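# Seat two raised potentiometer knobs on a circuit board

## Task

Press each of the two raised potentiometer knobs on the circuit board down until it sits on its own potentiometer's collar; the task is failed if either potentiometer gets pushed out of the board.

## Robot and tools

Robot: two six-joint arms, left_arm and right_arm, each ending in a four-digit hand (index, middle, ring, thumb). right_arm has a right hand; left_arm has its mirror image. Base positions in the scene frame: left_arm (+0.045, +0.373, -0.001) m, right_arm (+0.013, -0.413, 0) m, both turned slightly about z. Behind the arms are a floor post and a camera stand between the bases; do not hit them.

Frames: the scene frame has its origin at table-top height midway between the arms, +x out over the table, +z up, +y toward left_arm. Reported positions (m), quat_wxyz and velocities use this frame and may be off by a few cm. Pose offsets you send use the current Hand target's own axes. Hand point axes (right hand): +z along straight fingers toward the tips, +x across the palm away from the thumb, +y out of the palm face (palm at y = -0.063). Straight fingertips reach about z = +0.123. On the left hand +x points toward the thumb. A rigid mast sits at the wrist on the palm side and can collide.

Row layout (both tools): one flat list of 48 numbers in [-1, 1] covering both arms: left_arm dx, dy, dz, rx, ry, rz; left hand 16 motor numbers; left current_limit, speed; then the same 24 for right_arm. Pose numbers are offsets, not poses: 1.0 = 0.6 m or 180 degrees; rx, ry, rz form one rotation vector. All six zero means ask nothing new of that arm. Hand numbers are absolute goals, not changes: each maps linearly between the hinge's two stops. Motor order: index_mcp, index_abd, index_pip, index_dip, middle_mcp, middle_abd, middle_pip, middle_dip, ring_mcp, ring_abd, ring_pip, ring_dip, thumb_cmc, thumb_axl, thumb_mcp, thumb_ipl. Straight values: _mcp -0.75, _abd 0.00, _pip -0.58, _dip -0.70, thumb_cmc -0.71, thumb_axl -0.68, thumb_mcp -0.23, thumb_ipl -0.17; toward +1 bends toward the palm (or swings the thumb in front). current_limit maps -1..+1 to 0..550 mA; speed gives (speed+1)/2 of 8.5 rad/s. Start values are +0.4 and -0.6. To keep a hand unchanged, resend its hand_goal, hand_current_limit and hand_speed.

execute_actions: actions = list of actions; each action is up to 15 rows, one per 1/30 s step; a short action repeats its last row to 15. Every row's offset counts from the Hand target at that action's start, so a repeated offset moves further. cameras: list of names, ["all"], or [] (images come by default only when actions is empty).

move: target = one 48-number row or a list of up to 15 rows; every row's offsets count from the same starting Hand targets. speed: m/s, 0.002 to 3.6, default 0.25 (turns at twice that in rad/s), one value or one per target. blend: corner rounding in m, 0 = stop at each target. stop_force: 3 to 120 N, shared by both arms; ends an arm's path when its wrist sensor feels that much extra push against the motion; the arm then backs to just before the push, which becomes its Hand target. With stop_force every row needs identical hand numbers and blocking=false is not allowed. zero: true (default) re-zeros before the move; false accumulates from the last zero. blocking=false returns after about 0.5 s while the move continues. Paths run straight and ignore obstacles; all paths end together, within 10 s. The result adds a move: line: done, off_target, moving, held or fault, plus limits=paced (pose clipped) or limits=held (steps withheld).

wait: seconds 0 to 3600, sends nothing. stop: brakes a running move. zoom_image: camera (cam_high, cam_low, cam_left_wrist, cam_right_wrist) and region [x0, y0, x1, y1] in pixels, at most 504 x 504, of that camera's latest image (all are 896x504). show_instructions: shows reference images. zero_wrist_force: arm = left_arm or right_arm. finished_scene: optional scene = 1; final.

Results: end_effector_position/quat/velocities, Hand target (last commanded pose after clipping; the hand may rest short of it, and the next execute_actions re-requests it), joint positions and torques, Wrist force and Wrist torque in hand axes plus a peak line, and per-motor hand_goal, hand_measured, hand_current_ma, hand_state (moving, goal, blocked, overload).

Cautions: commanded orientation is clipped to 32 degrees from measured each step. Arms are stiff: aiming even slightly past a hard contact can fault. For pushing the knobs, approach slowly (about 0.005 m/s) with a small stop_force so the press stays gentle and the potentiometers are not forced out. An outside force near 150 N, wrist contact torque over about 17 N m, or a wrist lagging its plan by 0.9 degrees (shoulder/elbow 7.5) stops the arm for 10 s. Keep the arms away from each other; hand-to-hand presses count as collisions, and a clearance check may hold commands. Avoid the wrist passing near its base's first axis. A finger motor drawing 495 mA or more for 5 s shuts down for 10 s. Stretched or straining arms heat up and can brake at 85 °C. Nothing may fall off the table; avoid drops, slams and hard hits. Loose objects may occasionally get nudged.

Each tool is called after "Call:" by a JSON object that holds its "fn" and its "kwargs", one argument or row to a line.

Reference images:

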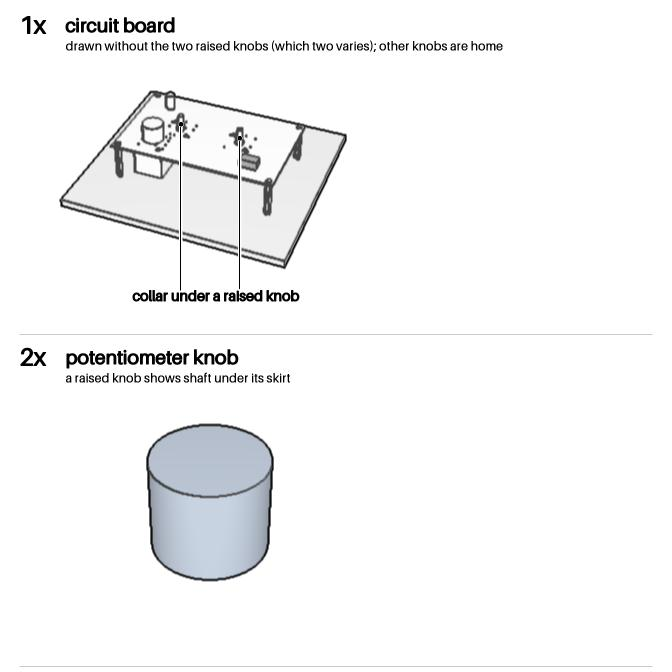

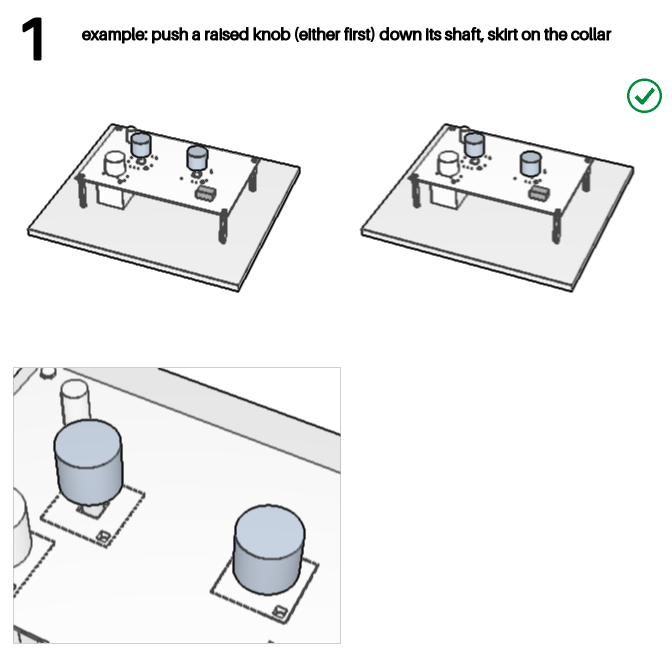

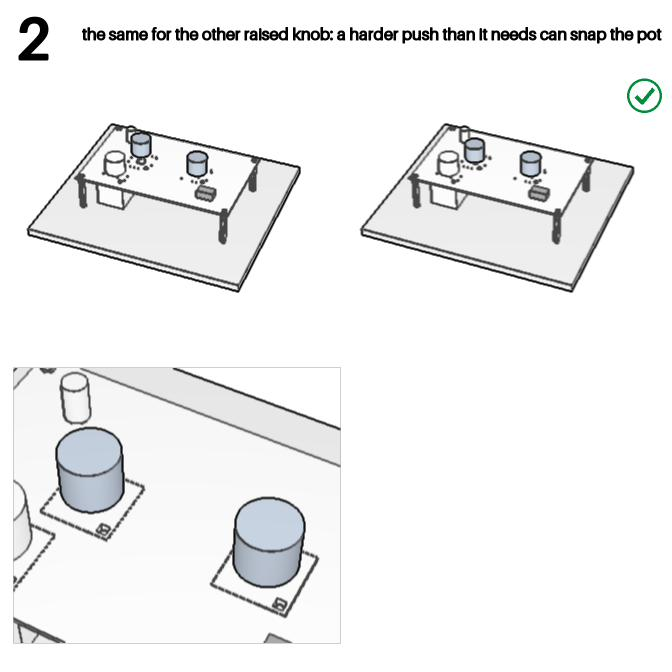

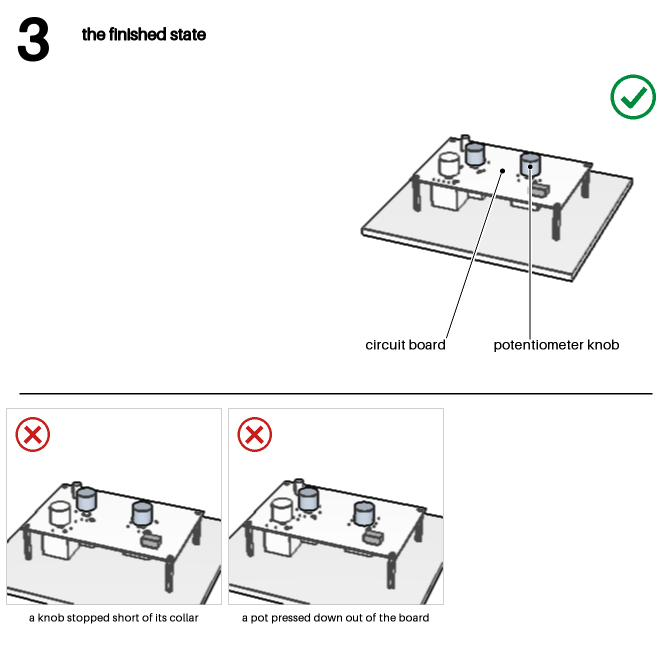

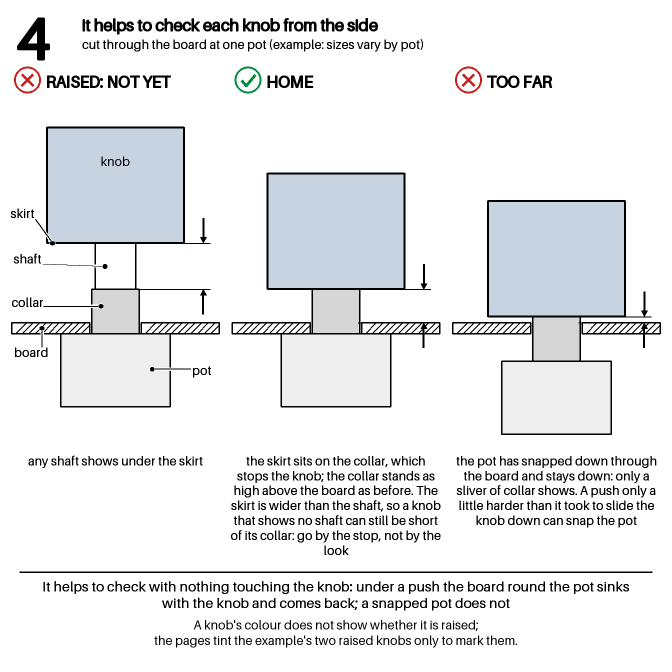

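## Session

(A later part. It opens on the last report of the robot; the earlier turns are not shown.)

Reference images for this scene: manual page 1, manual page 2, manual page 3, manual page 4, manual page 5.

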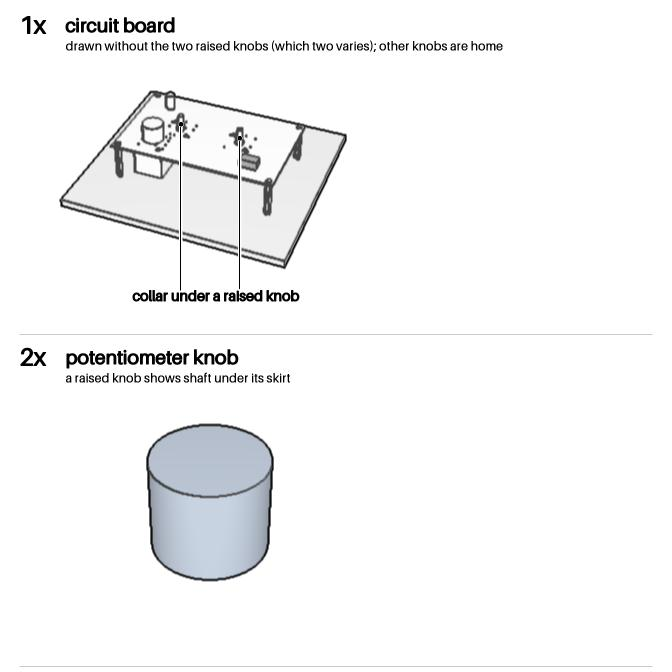

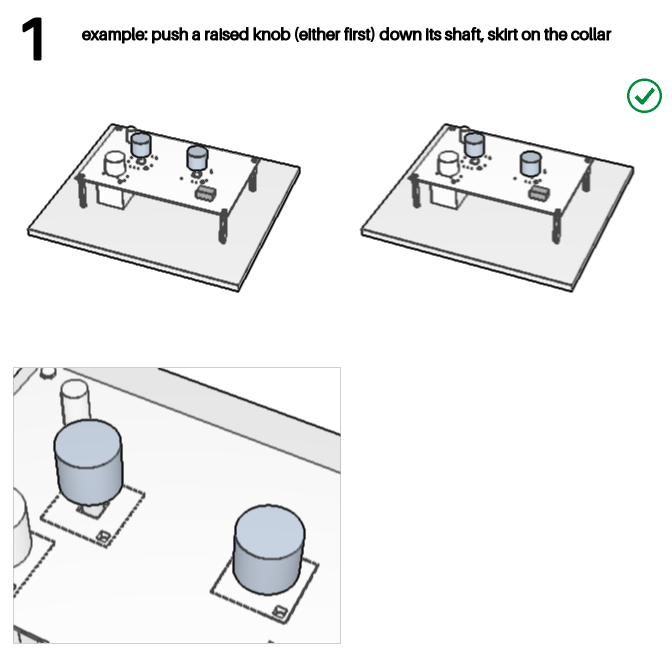

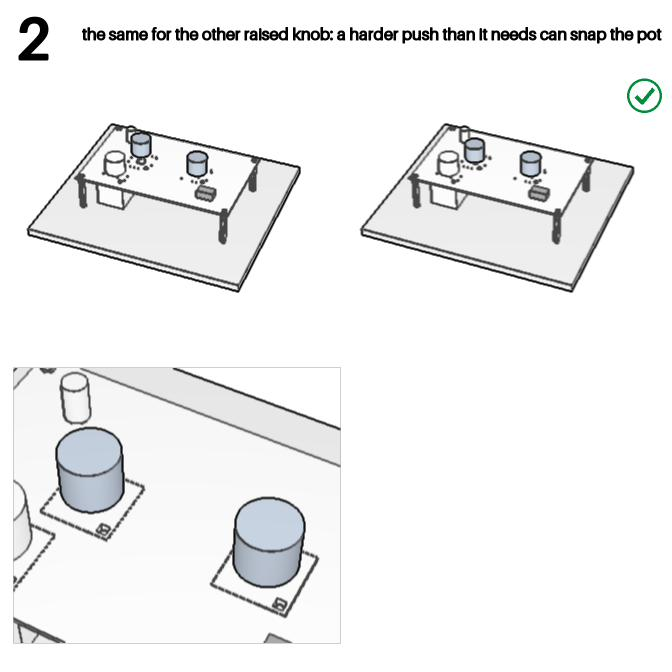

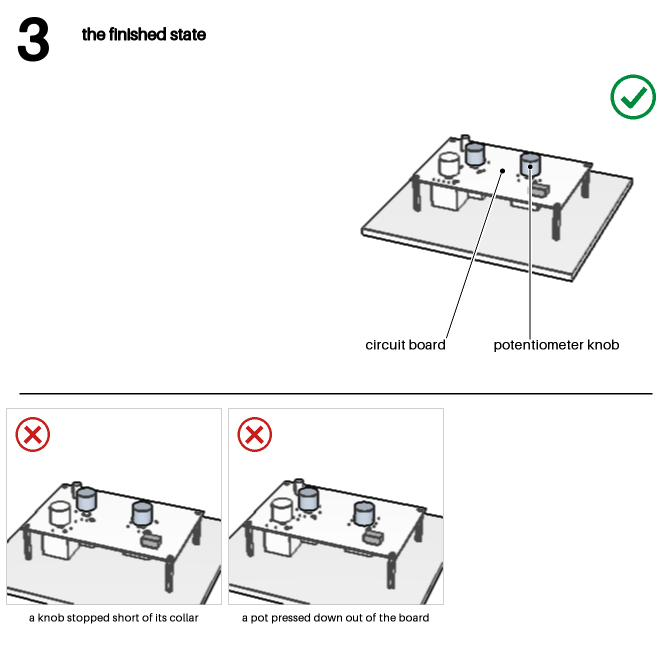

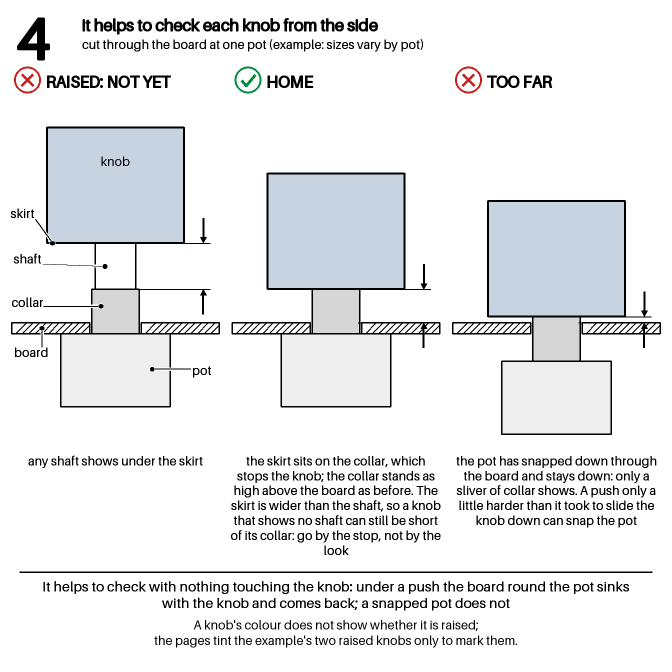

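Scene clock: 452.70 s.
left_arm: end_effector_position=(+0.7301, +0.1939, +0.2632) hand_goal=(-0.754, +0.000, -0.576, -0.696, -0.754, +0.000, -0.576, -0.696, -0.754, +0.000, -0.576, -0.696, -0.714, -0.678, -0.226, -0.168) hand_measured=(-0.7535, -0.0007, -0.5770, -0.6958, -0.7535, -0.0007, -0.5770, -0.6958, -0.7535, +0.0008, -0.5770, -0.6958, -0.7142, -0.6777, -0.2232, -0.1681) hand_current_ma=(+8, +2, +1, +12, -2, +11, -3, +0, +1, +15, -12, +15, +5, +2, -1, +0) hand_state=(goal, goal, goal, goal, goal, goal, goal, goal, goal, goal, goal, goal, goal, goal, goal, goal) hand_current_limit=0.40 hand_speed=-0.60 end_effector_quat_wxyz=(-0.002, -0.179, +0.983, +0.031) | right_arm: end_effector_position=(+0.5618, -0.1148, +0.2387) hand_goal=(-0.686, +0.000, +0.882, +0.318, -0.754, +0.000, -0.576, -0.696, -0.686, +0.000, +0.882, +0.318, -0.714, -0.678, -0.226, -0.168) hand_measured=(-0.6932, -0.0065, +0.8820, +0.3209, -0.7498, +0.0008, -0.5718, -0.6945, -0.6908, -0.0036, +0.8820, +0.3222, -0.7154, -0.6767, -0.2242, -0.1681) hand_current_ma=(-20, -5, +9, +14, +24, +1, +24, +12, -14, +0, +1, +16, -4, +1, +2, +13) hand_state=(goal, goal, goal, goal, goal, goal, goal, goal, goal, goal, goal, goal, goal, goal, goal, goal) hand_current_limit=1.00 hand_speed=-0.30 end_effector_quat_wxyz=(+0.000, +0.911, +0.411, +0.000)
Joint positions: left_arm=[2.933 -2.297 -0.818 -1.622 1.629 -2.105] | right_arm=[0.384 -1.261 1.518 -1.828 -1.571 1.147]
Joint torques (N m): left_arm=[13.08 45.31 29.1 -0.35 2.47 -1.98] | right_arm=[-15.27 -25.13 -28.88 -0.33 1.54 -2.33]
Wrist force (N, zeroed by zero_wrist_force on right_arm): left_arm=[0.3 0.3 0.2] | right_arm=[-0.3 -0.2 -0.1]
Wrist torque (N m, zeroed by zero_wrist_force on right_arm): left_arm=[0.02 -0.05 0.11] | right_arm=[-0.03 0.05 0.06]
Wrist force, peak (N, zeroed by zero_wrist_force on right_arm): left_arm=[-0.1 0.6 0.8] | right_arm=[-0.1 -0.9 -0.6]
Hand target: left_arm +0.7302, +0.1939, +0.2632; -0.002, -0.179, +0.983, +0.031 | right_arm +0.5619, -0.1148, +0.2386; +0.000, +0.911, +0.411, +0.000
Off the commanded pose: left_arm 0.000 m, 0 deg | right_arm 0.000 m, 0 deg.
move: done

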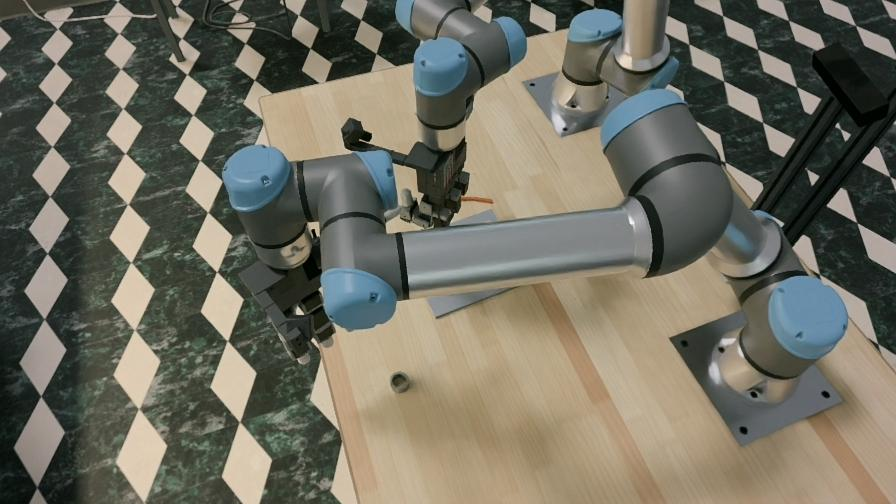

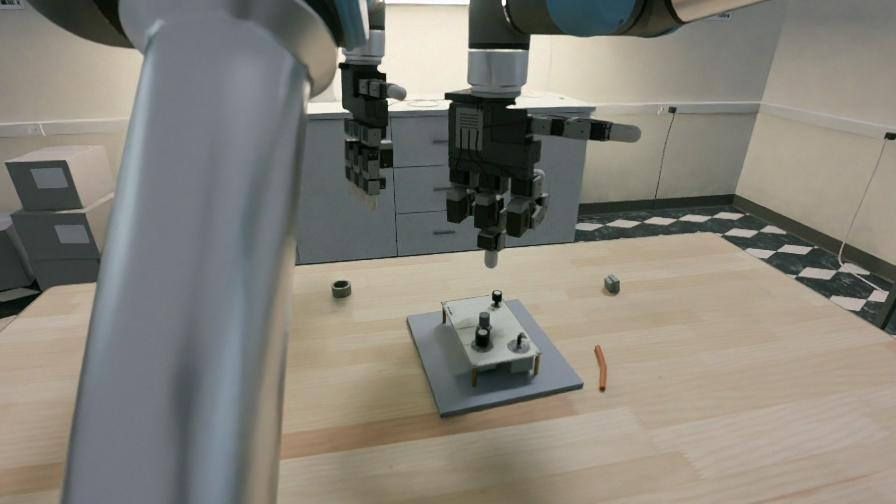

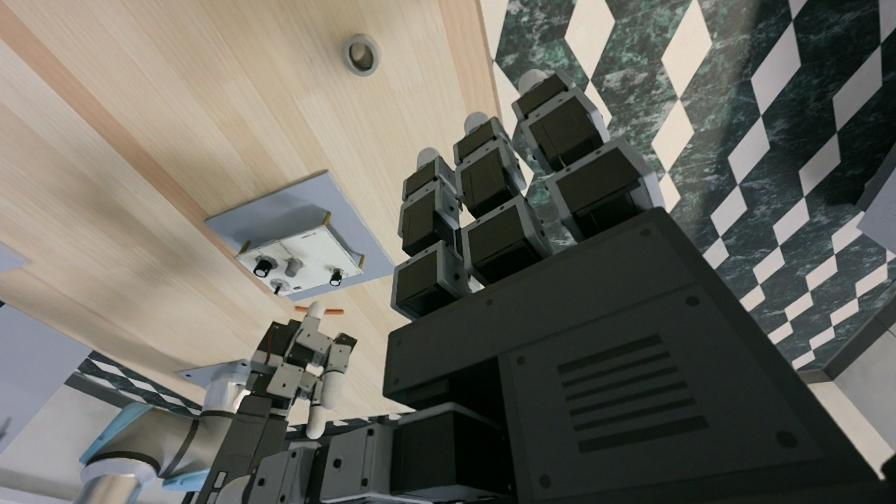

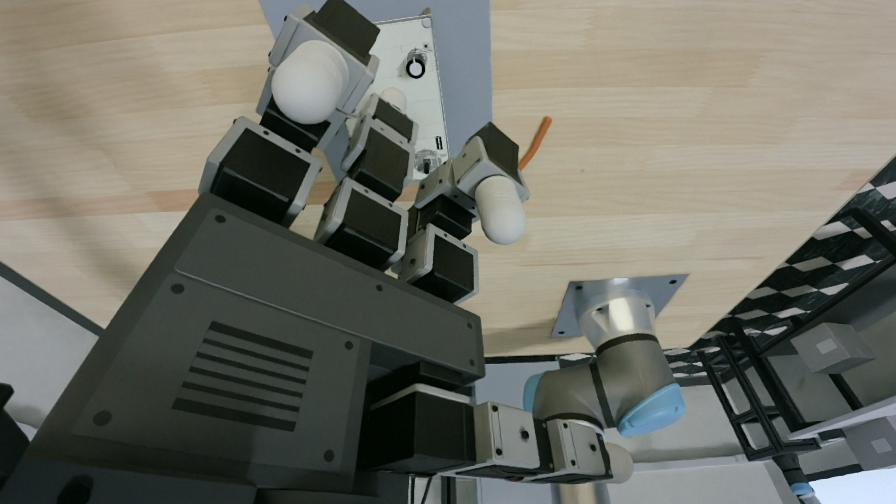

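Call:
{"fn": "move", "kwargs": {
  "target": [0,0,0,0,0,0,-0.754,0,-0.576,-0.696,-0.754,0,-0.576,-0.696,-0.754,0,-0.576,-0.696,-0.714,-0.678,-0.226,-0.168,0.4,-0.6,-0.0106,0.0094,0.0367,0,0,0,-0.686,0,0.882,0.318,-0.754,0,-0.576,-0.696,-0.686,0,0.882,0.318,-0.714,-0.678,-0.226,-0.168,1.0,-0.3],
  "cameras": ["cam_low","cam_left_wrist","cam_right_wrist"],
  "speed": 0.08
}}

Call:
{"fn": "zoom_image", "kwargs": {
  "camera": "cam_low",
  "region": [450, 250, 550, 350]
}}

Call:
{"fn": "zoom_image", "kwargs": {
  "camera": "cam_left_wrist",
  "region": [280, 220, 390, 320]
}}

Call:
{"fn": "zoom_image", "kwargs": {
  "camera": "cam_right_wrist",
  "region": [360, 20, 460, 120]
}}

Scene clock: 468.97 s.
left_arm: end_effector_position=(+0.7302, +0.1939, +0.2632) hand_goal=(-0.754, +0.000, -0.576, -0.696, -0.754, +0.000, -0.576, -0.696, -0.754, +0.000, -0.576, -0.696, -0.714, -0.678, -0.226, -0.168) hand_measured=(-0.7535, -0.0007, -0.5770, -0.6958, -0.7535, -0.0007, -0.5757, -0.6958, -0.7523, -0.0007, -0.5770, -0.6958, -0.7142, -0.6777, -0.2232, -0.1672) hand_current_ma=(+14, -5, -1, +7, -1, +5, -11, +2, +2, -1, -13, +8, +6, +1, -10, +9) hand_state=(goal, goal, goal, goal, goal, goal, goal, goal, goal, goal, goal, goal, goal, goal, goal, goal) hand_current_limit=0.40 hand_speed=-0.60 end_effector_quat_wxyz=(-0.002, -0.179, +0.983, +0.031) | right_arm: end_effector_position=(+0.5619, -0.1233, +0.2167) hand_goal=(-0.686, +0.000, +0.882, +0.318, -0.754, +0.000, -0.576, -0.696, -0.686, +0.000, +0.882, +0.318, -0.714, -0.678, -0.226, -0.168) hand_measured=(-0.6932, -0.0065, +0.8820, +0.3209, -0.7498, +0.0008, -0.5718, -0.6945, -0.6908, -0.0036, +0.8820, +0.3222, -0.7154, -0.6767, -0.2242, -0.1681) hand_current_ma=(-16, -6, +9, +12, +12, +7, +23, -4, -9, +2, +2, +19, +0, -5, +3, +8) hand_state=(goal, goal, goal, goal, goal, goal, goal, goal, goal, goal, goal, goal, goal, goal, goal, goal) hand_current_limit=1.00 hand_speed=-0.30 end_effector_quat_wxyz=(+0.000, +0.911, +0.411, +0.000)
Joint positions: left_arm=[2.934 -2.297 -0.818 -1.622 1.629 -2.105] | right_arm=[0.371 -1.258 1.572 -1.885 -1.571 1.134]
Joint torques (N m): left_arm=[12.58 44.87 27.8 -0.05 2.43 -1.62] | right_arm=[-14.62 -24.62 -15.79 -4.11 2.17 -2.2]
Wrist force (N, zeroed by zero_wrist_force on right_arm): left_arm=[0.1 0.1 0.3] | right_arm=[-0.3 -0.3 0.0]
Wrist torque (N m, zeroed by zero_wrist_force on right_arm): left_arm=[0.00 -0.01 0.10] | right_arm=[-0.06 0.05 0.06]
Wrist force, peak (N, zeroed by zero_wrist_force on right_arm): left_arm=[0.2 0.1 0.8] | right_arm=[0.0 -0.5 -0.7]
Hand target: left_arm +0.7302, +0.1939, +0.2632; -0.002, -0.179, +0.983, +0.031 | right_arm +0.5619, -0.1233, +0.2166; +0.000, +0.911, +0.411, +0.000
Off the commanded pose: left_arm 0.000 m, 0 deg | right_arm 0.000 m, 0 deg.
move: done

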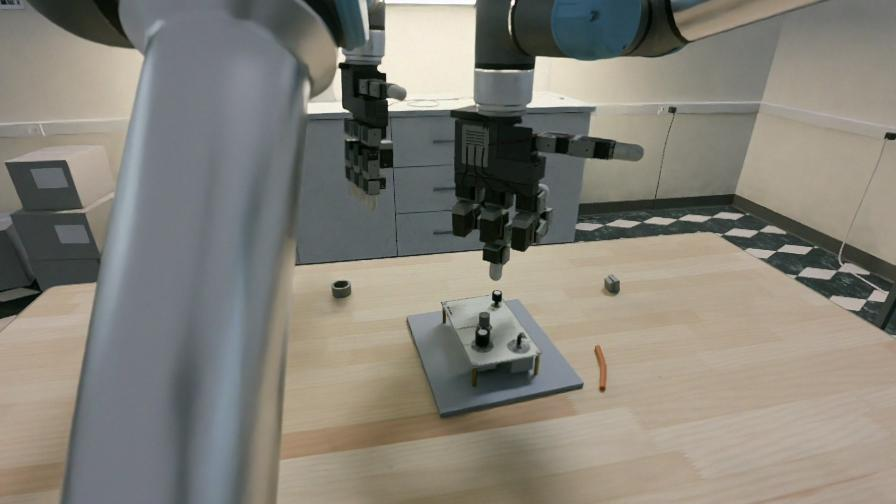

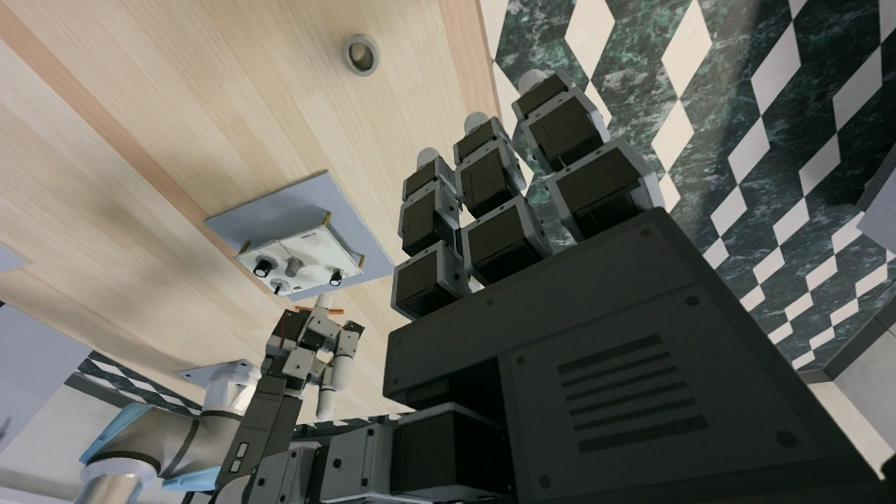

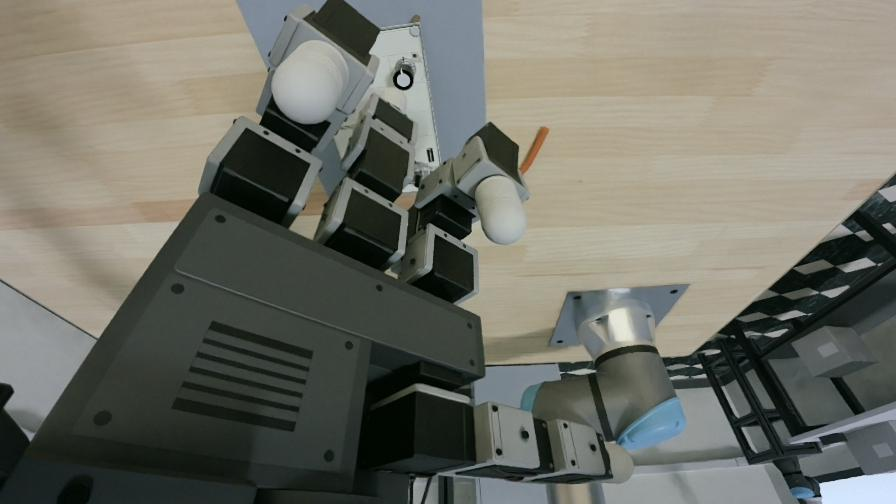

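Scaled by 5.040 from the camera's image (finer frame: 1280x720).

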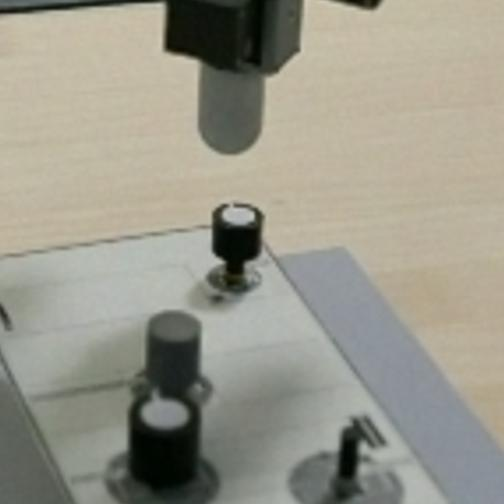

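Scaled by 4.582 from the camera's image (finer frame: 1280x720).

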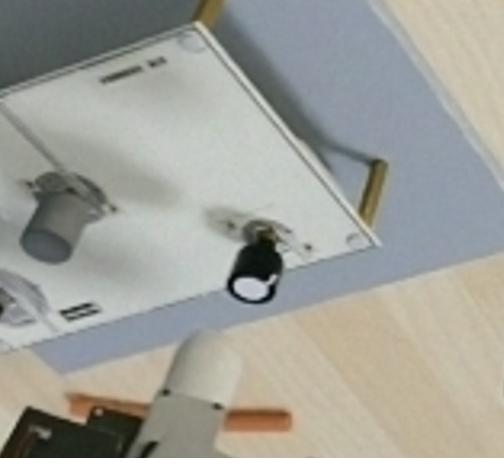

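Scaled by 5.040 from the camera's image (finer frame: 1280x720).

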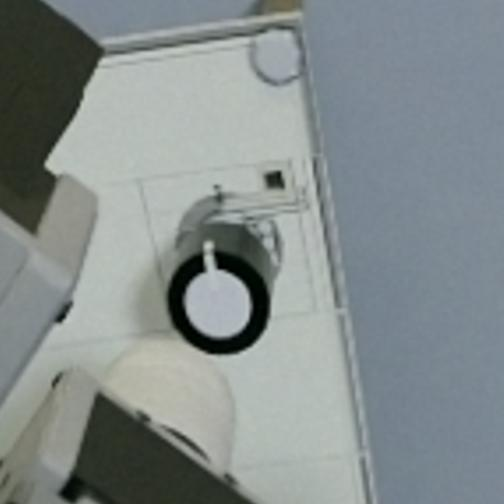

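Call:
{"fn": "move", "kwargs": {
  "target": [0,0,0,0,0,0,-0.754,0,-0.576,-0.696,-0.754,0,-0.576,-0.696,-0.754,0,-0.576,-0.696,-0.714,-0.678,-0.226,-0.168,0.4,-0.6,-0.0036,0.0014,0.0242,0,0,0,-0.686,0,0.882,0.318,-0.754,0,-0.576,-0.696,-0.686,0,0.882,0.318,-0.714,-0.678,-0.226,-0.168,1.0,-0.3],
  "cameras": ["cam_low","cam_left_wrist","cam_right_wrist"],
  "speed": 0.06
}}

Call:
{"fn": "zoom_image", "kwargs": {
  "camera": "cam_low",
  "region": [465, 265, 535, 335]
}}

Call:
{"fn": "zoom_image", "kwargs": {
  "camera": "cam_left_wrist",
  "region": [290, 230, 380, 320]
}}

Call:
{"fn": "zoom_image", "kwargs": {
  "camera": "cam_right_wrist",
  "region": [360, 30, 450, 120]
}}

Scene clock: 489.07 s.
left_arm: end_effector_position=(+0.7302, +0.1939, +0.2632) hand_goal=(-0.754, +0.000, -0.576, -0.696, -0.754, +0.000, -0.576, -0.696, -0.754, +0.000, -0.576, -0.696, -0.714, -0.678, -0.226, -0.168) hand_measured=(-0.7535, +0.0008, -0.5770, -0.6958, -0.7523, +0.0008, -0.5770, -0.6958, -0.7523, +0.0008, -0.5770, -0.6971, -0.7142, -0.6777, -0.2232, -0.1681) hand_current_ma=(+19, -5, +0, +9, +9, -3, -8, +4, +11, +3, -21, +8, +13, +8, -12, -9) hand_state=(goal, goal, goal, goal, goal, goal, goal, goal, goal, goal, goal, goal, goal, goal, goal, goal) hand_current_limit=0.40 hand_speed=-0.60 end_effector_quat_wxyz=(-0.002, -0.179, +0.983, +0.031) | right_arm: end_effector_position=(+0.5611, -0.1255, +0.2022) hand_goal=(-0.686, +0.000, +0.882, +0.318, -0.754, +0.000, -0.576, -0.696, -0.686, +0.000, +0.882, +0.318, -0.714, -0.678, -0.226, -0.168) hand_measured=(-0.6932, -0.0080, +0.8832, +0.3209, -0.7498, +0.0008, -0.5718, -0.6932, -0.6908, -0.0036, +0.8820, +0.3222, -0.7154, -0.6777, -0.2232, -0.1681) hand_current_ma=(-18, -6, +10, +9, +17, +12, +20, +8, -8, +0, +6, +21, -7, +1, +5, +1) hand_state=(goal, goal, goal, goal, goal, goal, goal, goal, goal, goal, goal, goal, goal, goal, goal, goal) hand_current_limit=1.00 hand_speed=-0.30 end_effector_quat_wxyz=(+0.000, +0.911, +0.411, +0.000)
Joint positions: left_arm=[2.934 -2.297 -0.818 -1.622 1.629 -2.105] | right_arm=[0.368 -1.252 1.602 -1.922 -1.571 1.131]
Joint torques (N m): left_arm=[12.64 46.42 27.35 -0.25 2.3 -1.68] | right_arm=[-14.68 -24.83 -15.73 -4.35 1.89 -2.35]
Wrist force (N, zeroed by zero_wrist_force on right_arm): left_arm=[0.2 0.0 0.4] | right_arm=[-0.2 -0.1 0.0]
Wrist torque (N m, zeroed by zero_wrist_force on right_arm): left_arm=[-0.03 -0.03 0.11] | right_arm=[-0.02 0.02 0.08]
Wrist force, peak (N, zeroed by zero_wrist_force on right_arm): left_arm=[0.4 0.1 0.7] | right_arm=[-0.3 -0.3 -0.5]
Hand target: left_arm +0.7302, +0.1939, +0.2632; -0.002, -0.179, +0.983, +0.031 | right_arm +0.5611, -0.1255, +0.2021; +0.000, +0.911, +0.411, +0.000
Off the commanded pose: left_arm 0.000 m, 0 deg | right_arm 0.000 m, 0 deg.
move: done

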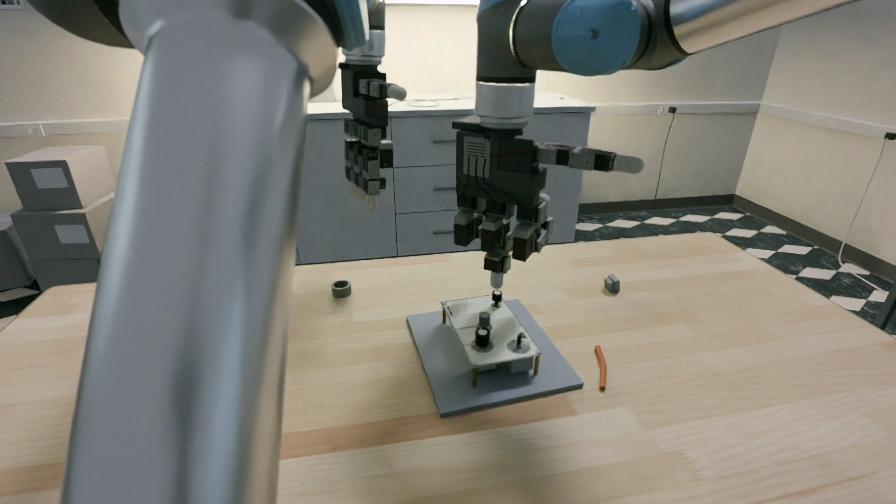

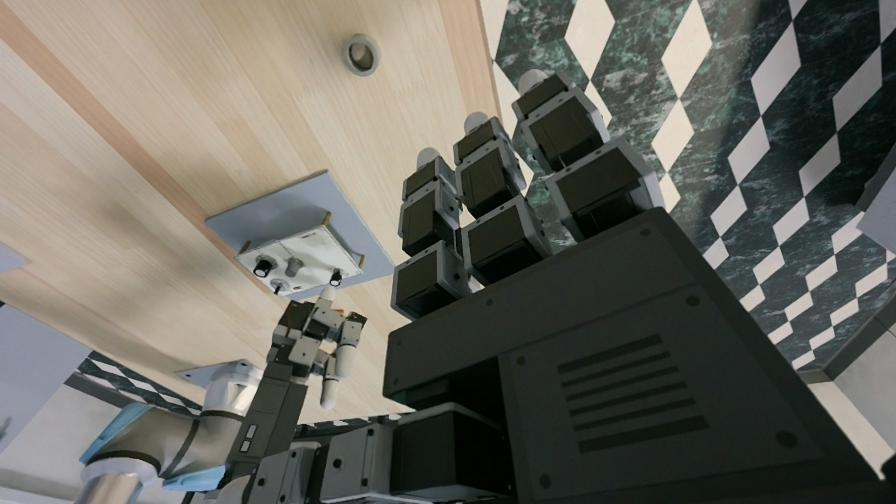

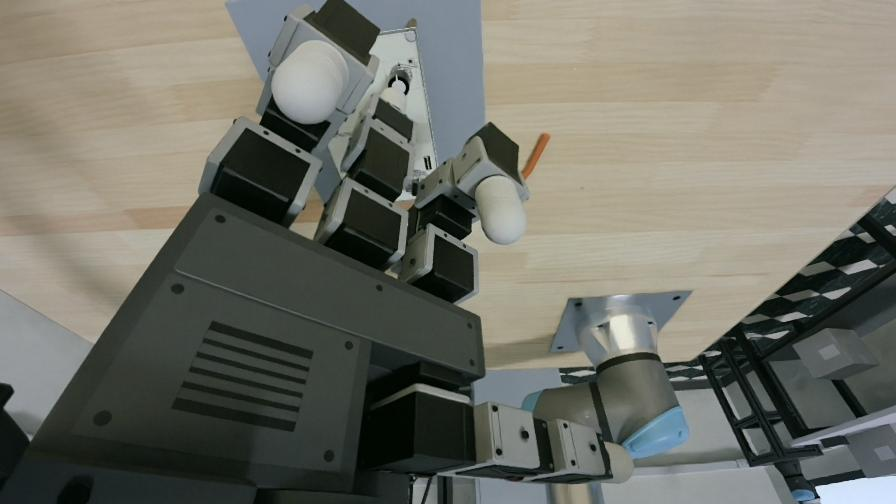

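Scaled by 7.200 from the camera's image (finer frame: 1280x720).

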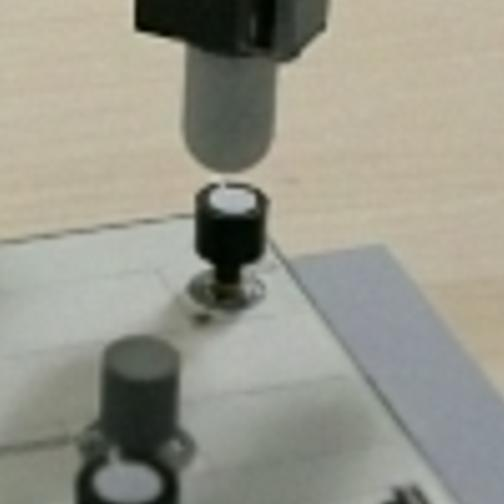

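Scaled by 5.600 from the camera's image (finer frame: 1280x720).

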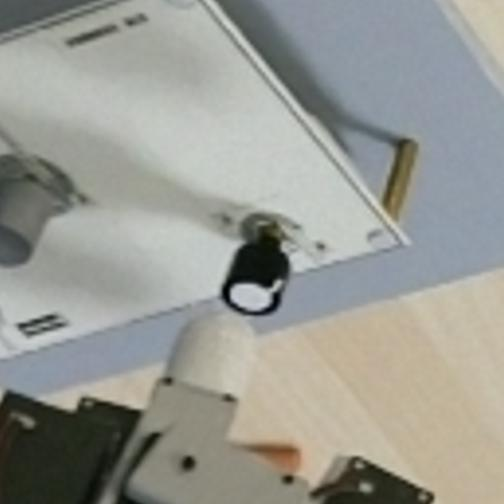

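Scaled by 5.600 from the camera's image (finer frame: 1280x720).

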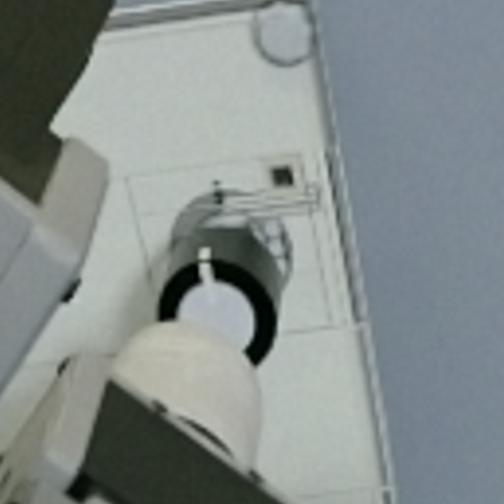

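Call:
{"fn": "move", "kwargs": {
  "target": [0,0,0,0,0,0,-0.754,0,-0.576,-0.696,-0.754,0,-0.576,-0.696,-0.754,0,-0.576,-0.696,-0.714,-0.678,-0.226,-0.168,0.4,-0.6,0.0019,0.0072,0.004,0,0,0,-0.686,0,0.882,0.318,-0.754,0,-0.576,-0.696,-0.686,0,0.882,0.318,-0.714,-0.678,-0.226,-0.168,1.0,-0.3],
  "cameras": ["cam_low","cam_left_wrist","cam_right_wrist"],
  "speed": 0.04
}}

Call:
{"fn": "zoom_image", "kwargs": {
  "camera": "cam_low",
  "region": [465, 265, 535, 335]
}}

Call:
{"fn": "zoom_image", "kwargs": {
  "camera": "cam_left_wrist",
  "region": [290, 230, 380, 320]
}}

Call:
{"fn": "zoom_image", "kwargs": {
  "camera": "cam_right_wrist",
  "region": [360, 30, 450, 120]
}}

Scene clock: 512.77 s.
left_arm: end_effector_position=(+0.7302, +0.1939, +0.2632) hand_goal=(-0.754, +0.000, -0.576, -0.696, -0.754, +0.000, -0.576, -0.696, -0.754, +0.000, -0.576, -0.696, -0.714, -0.678, -0.226, -0.168) hand_measured=(-0.7535, -0.0007, -0.5770, -0.6958, -0.7535, +0.0008, -0.5770, -0.6958, -0.7535, -0.0007, -0.5770, -0.6958, -0.7142, -0.6767, -0.2232, -0.1681) hand_current_ma=(+10, +7, +1, +0, +4, +12, -6, +1, +16, +3, -6, +6, +5, -17, -5, -7) hand_state=(goal, goal, goal, goal, goal, goal, goal, goal, goal, goal, goal, goal, goal, goal, goal, goal) hand_current_limit=0.40 hand_speed=-0.60 end_effector_quat_wxyz=(-0.002, -0.179, +0.983, +0.031) | right_arm: end_effector_position=(+0.5649, -0.1274, +0.1998) hand_goal=(-0.686, +0.000, +0.882, +0.318, -0.754, +0.000, -0.576, -0.696, -0.686, +0.000, +0.882, +0.318, -0.714, -0.678, -0.226, -0.168) hand_measured=(-0.6932, -0.0080, +0.8832, +0.3209, -0.7498, +0.0008, -0.5718, -0.6945, -0.6908, -0.0036, +0.8820, +0.3222, -0.7154, -0.6777, -0.2232, -0.1672) hand_current_ma=(-20, -9, +9, +15, +12, +3, +24, +4, -17, +4, +3, +17, -3, -4, -2, +4) hand_state=(goal, goal, goal, goal, goal, goal, goal, goal, goal, goal, goal, goal, goal, goal, goal, goal) hand_current_limit=1.00 hand_speed=-0.30 end_effector_quat_wxyz=(+0.000, +0.911, +0.411, +0.000)
Joint positions: left_arm=[2.934 -2.297 -0.818 -1.622 1.629 -2.105] | right_arm=[0.363 -1.245 1.6 -1.926 -1.571 1.126]
Joint torques (N m): left_arm=[11.53 45.15 26.83 0.09 2.43 -1.76] | right_arm=[-16.23 -23.41 -29.09 -4.25 -1.86 -2.32]
Wrist force (N, zeroed by zero_wrist_force on right_arm): left_arm=[0.1 0.2 0.2] | right_arm=[-0.4 -0.1 0.1]
Wrist torque (N m, zeroed by zero_wrist_force on right_arm): left_arm=[0.01 -0.02 0.10] | right_arm=[-0.04 0.04 0.07]
Wrist force, peak (N, zeroed by zero_wrist_force on right_arm): left_arm=[0.3 0.3 0.8] | right_arm=[-0.5 -0.4 0.1]
Hand target: left_arm +0.7302, +0.1939, +0.2632; -0.002, -0.179, +0.983, +0.031 | right_arm +0.5651, -0.1275, +0.1997; +0.000, +0.911, +0.411, +0.000
Off the commanded pose: left_arm 0.000 m, 0 deg | right_arm 0.000 m, 0 deg.
move: done

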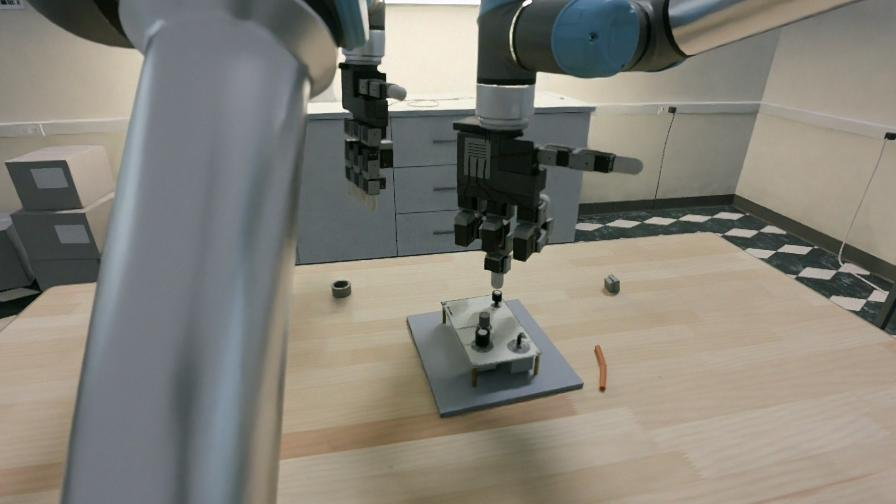

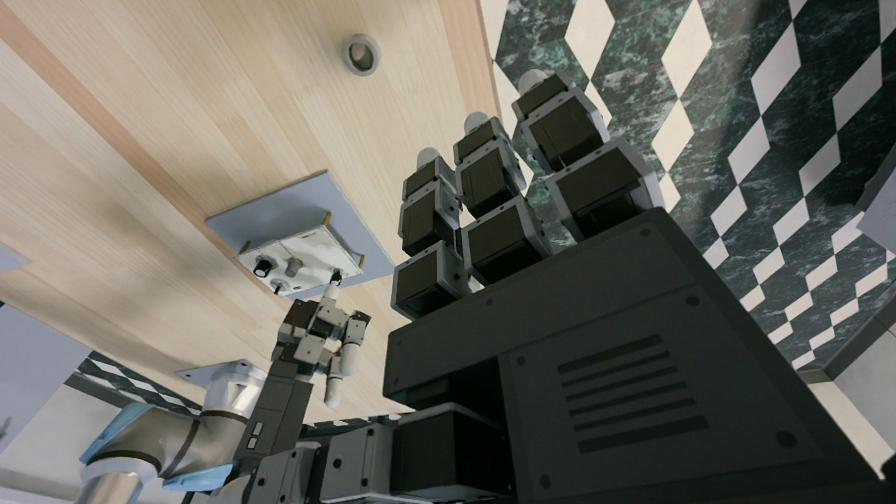

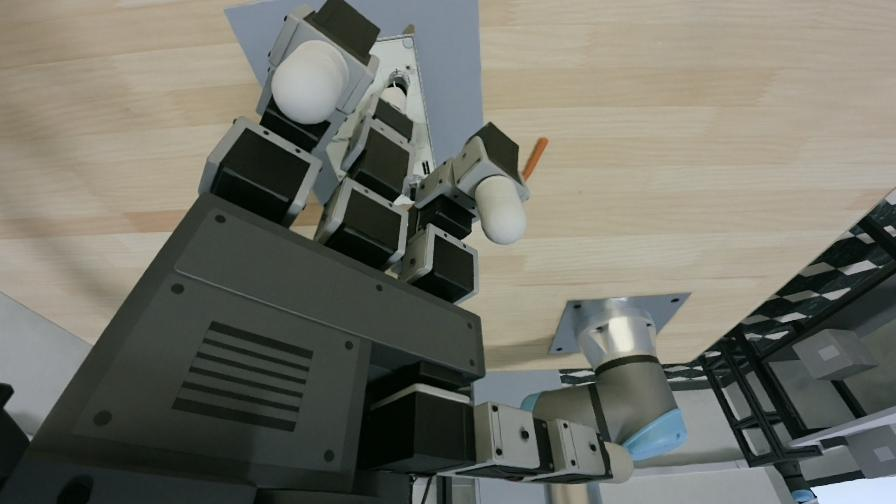

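Scaled by 7.200 from the camera's image (finer frame: 1280x720).

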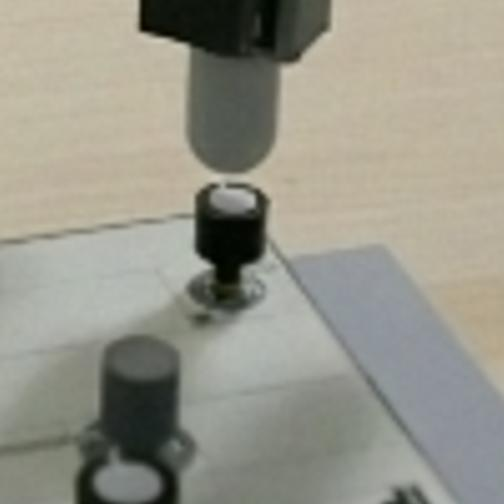

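Scaled by 5.600 from the camera's image (finer frame: 1280x720).

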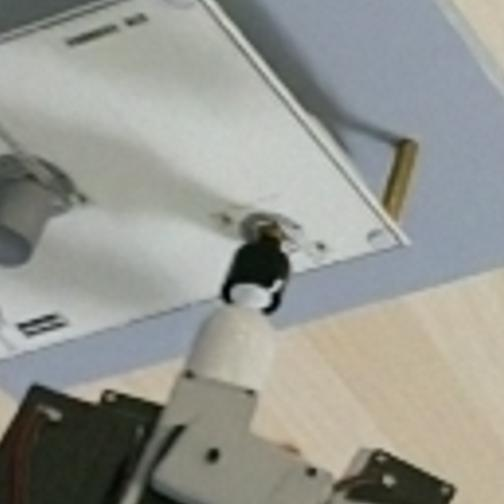

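Scaled by 5.600 from the camera's image (finer frame: 1280x720).

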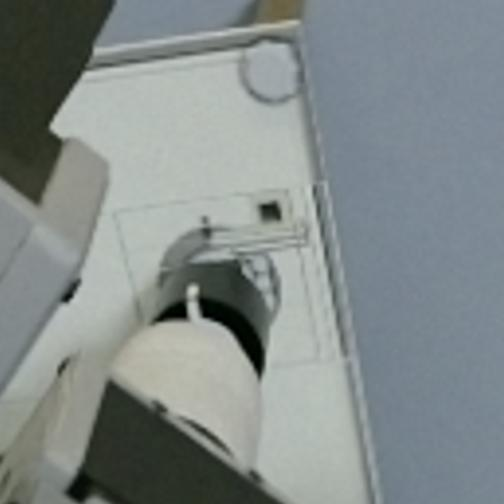

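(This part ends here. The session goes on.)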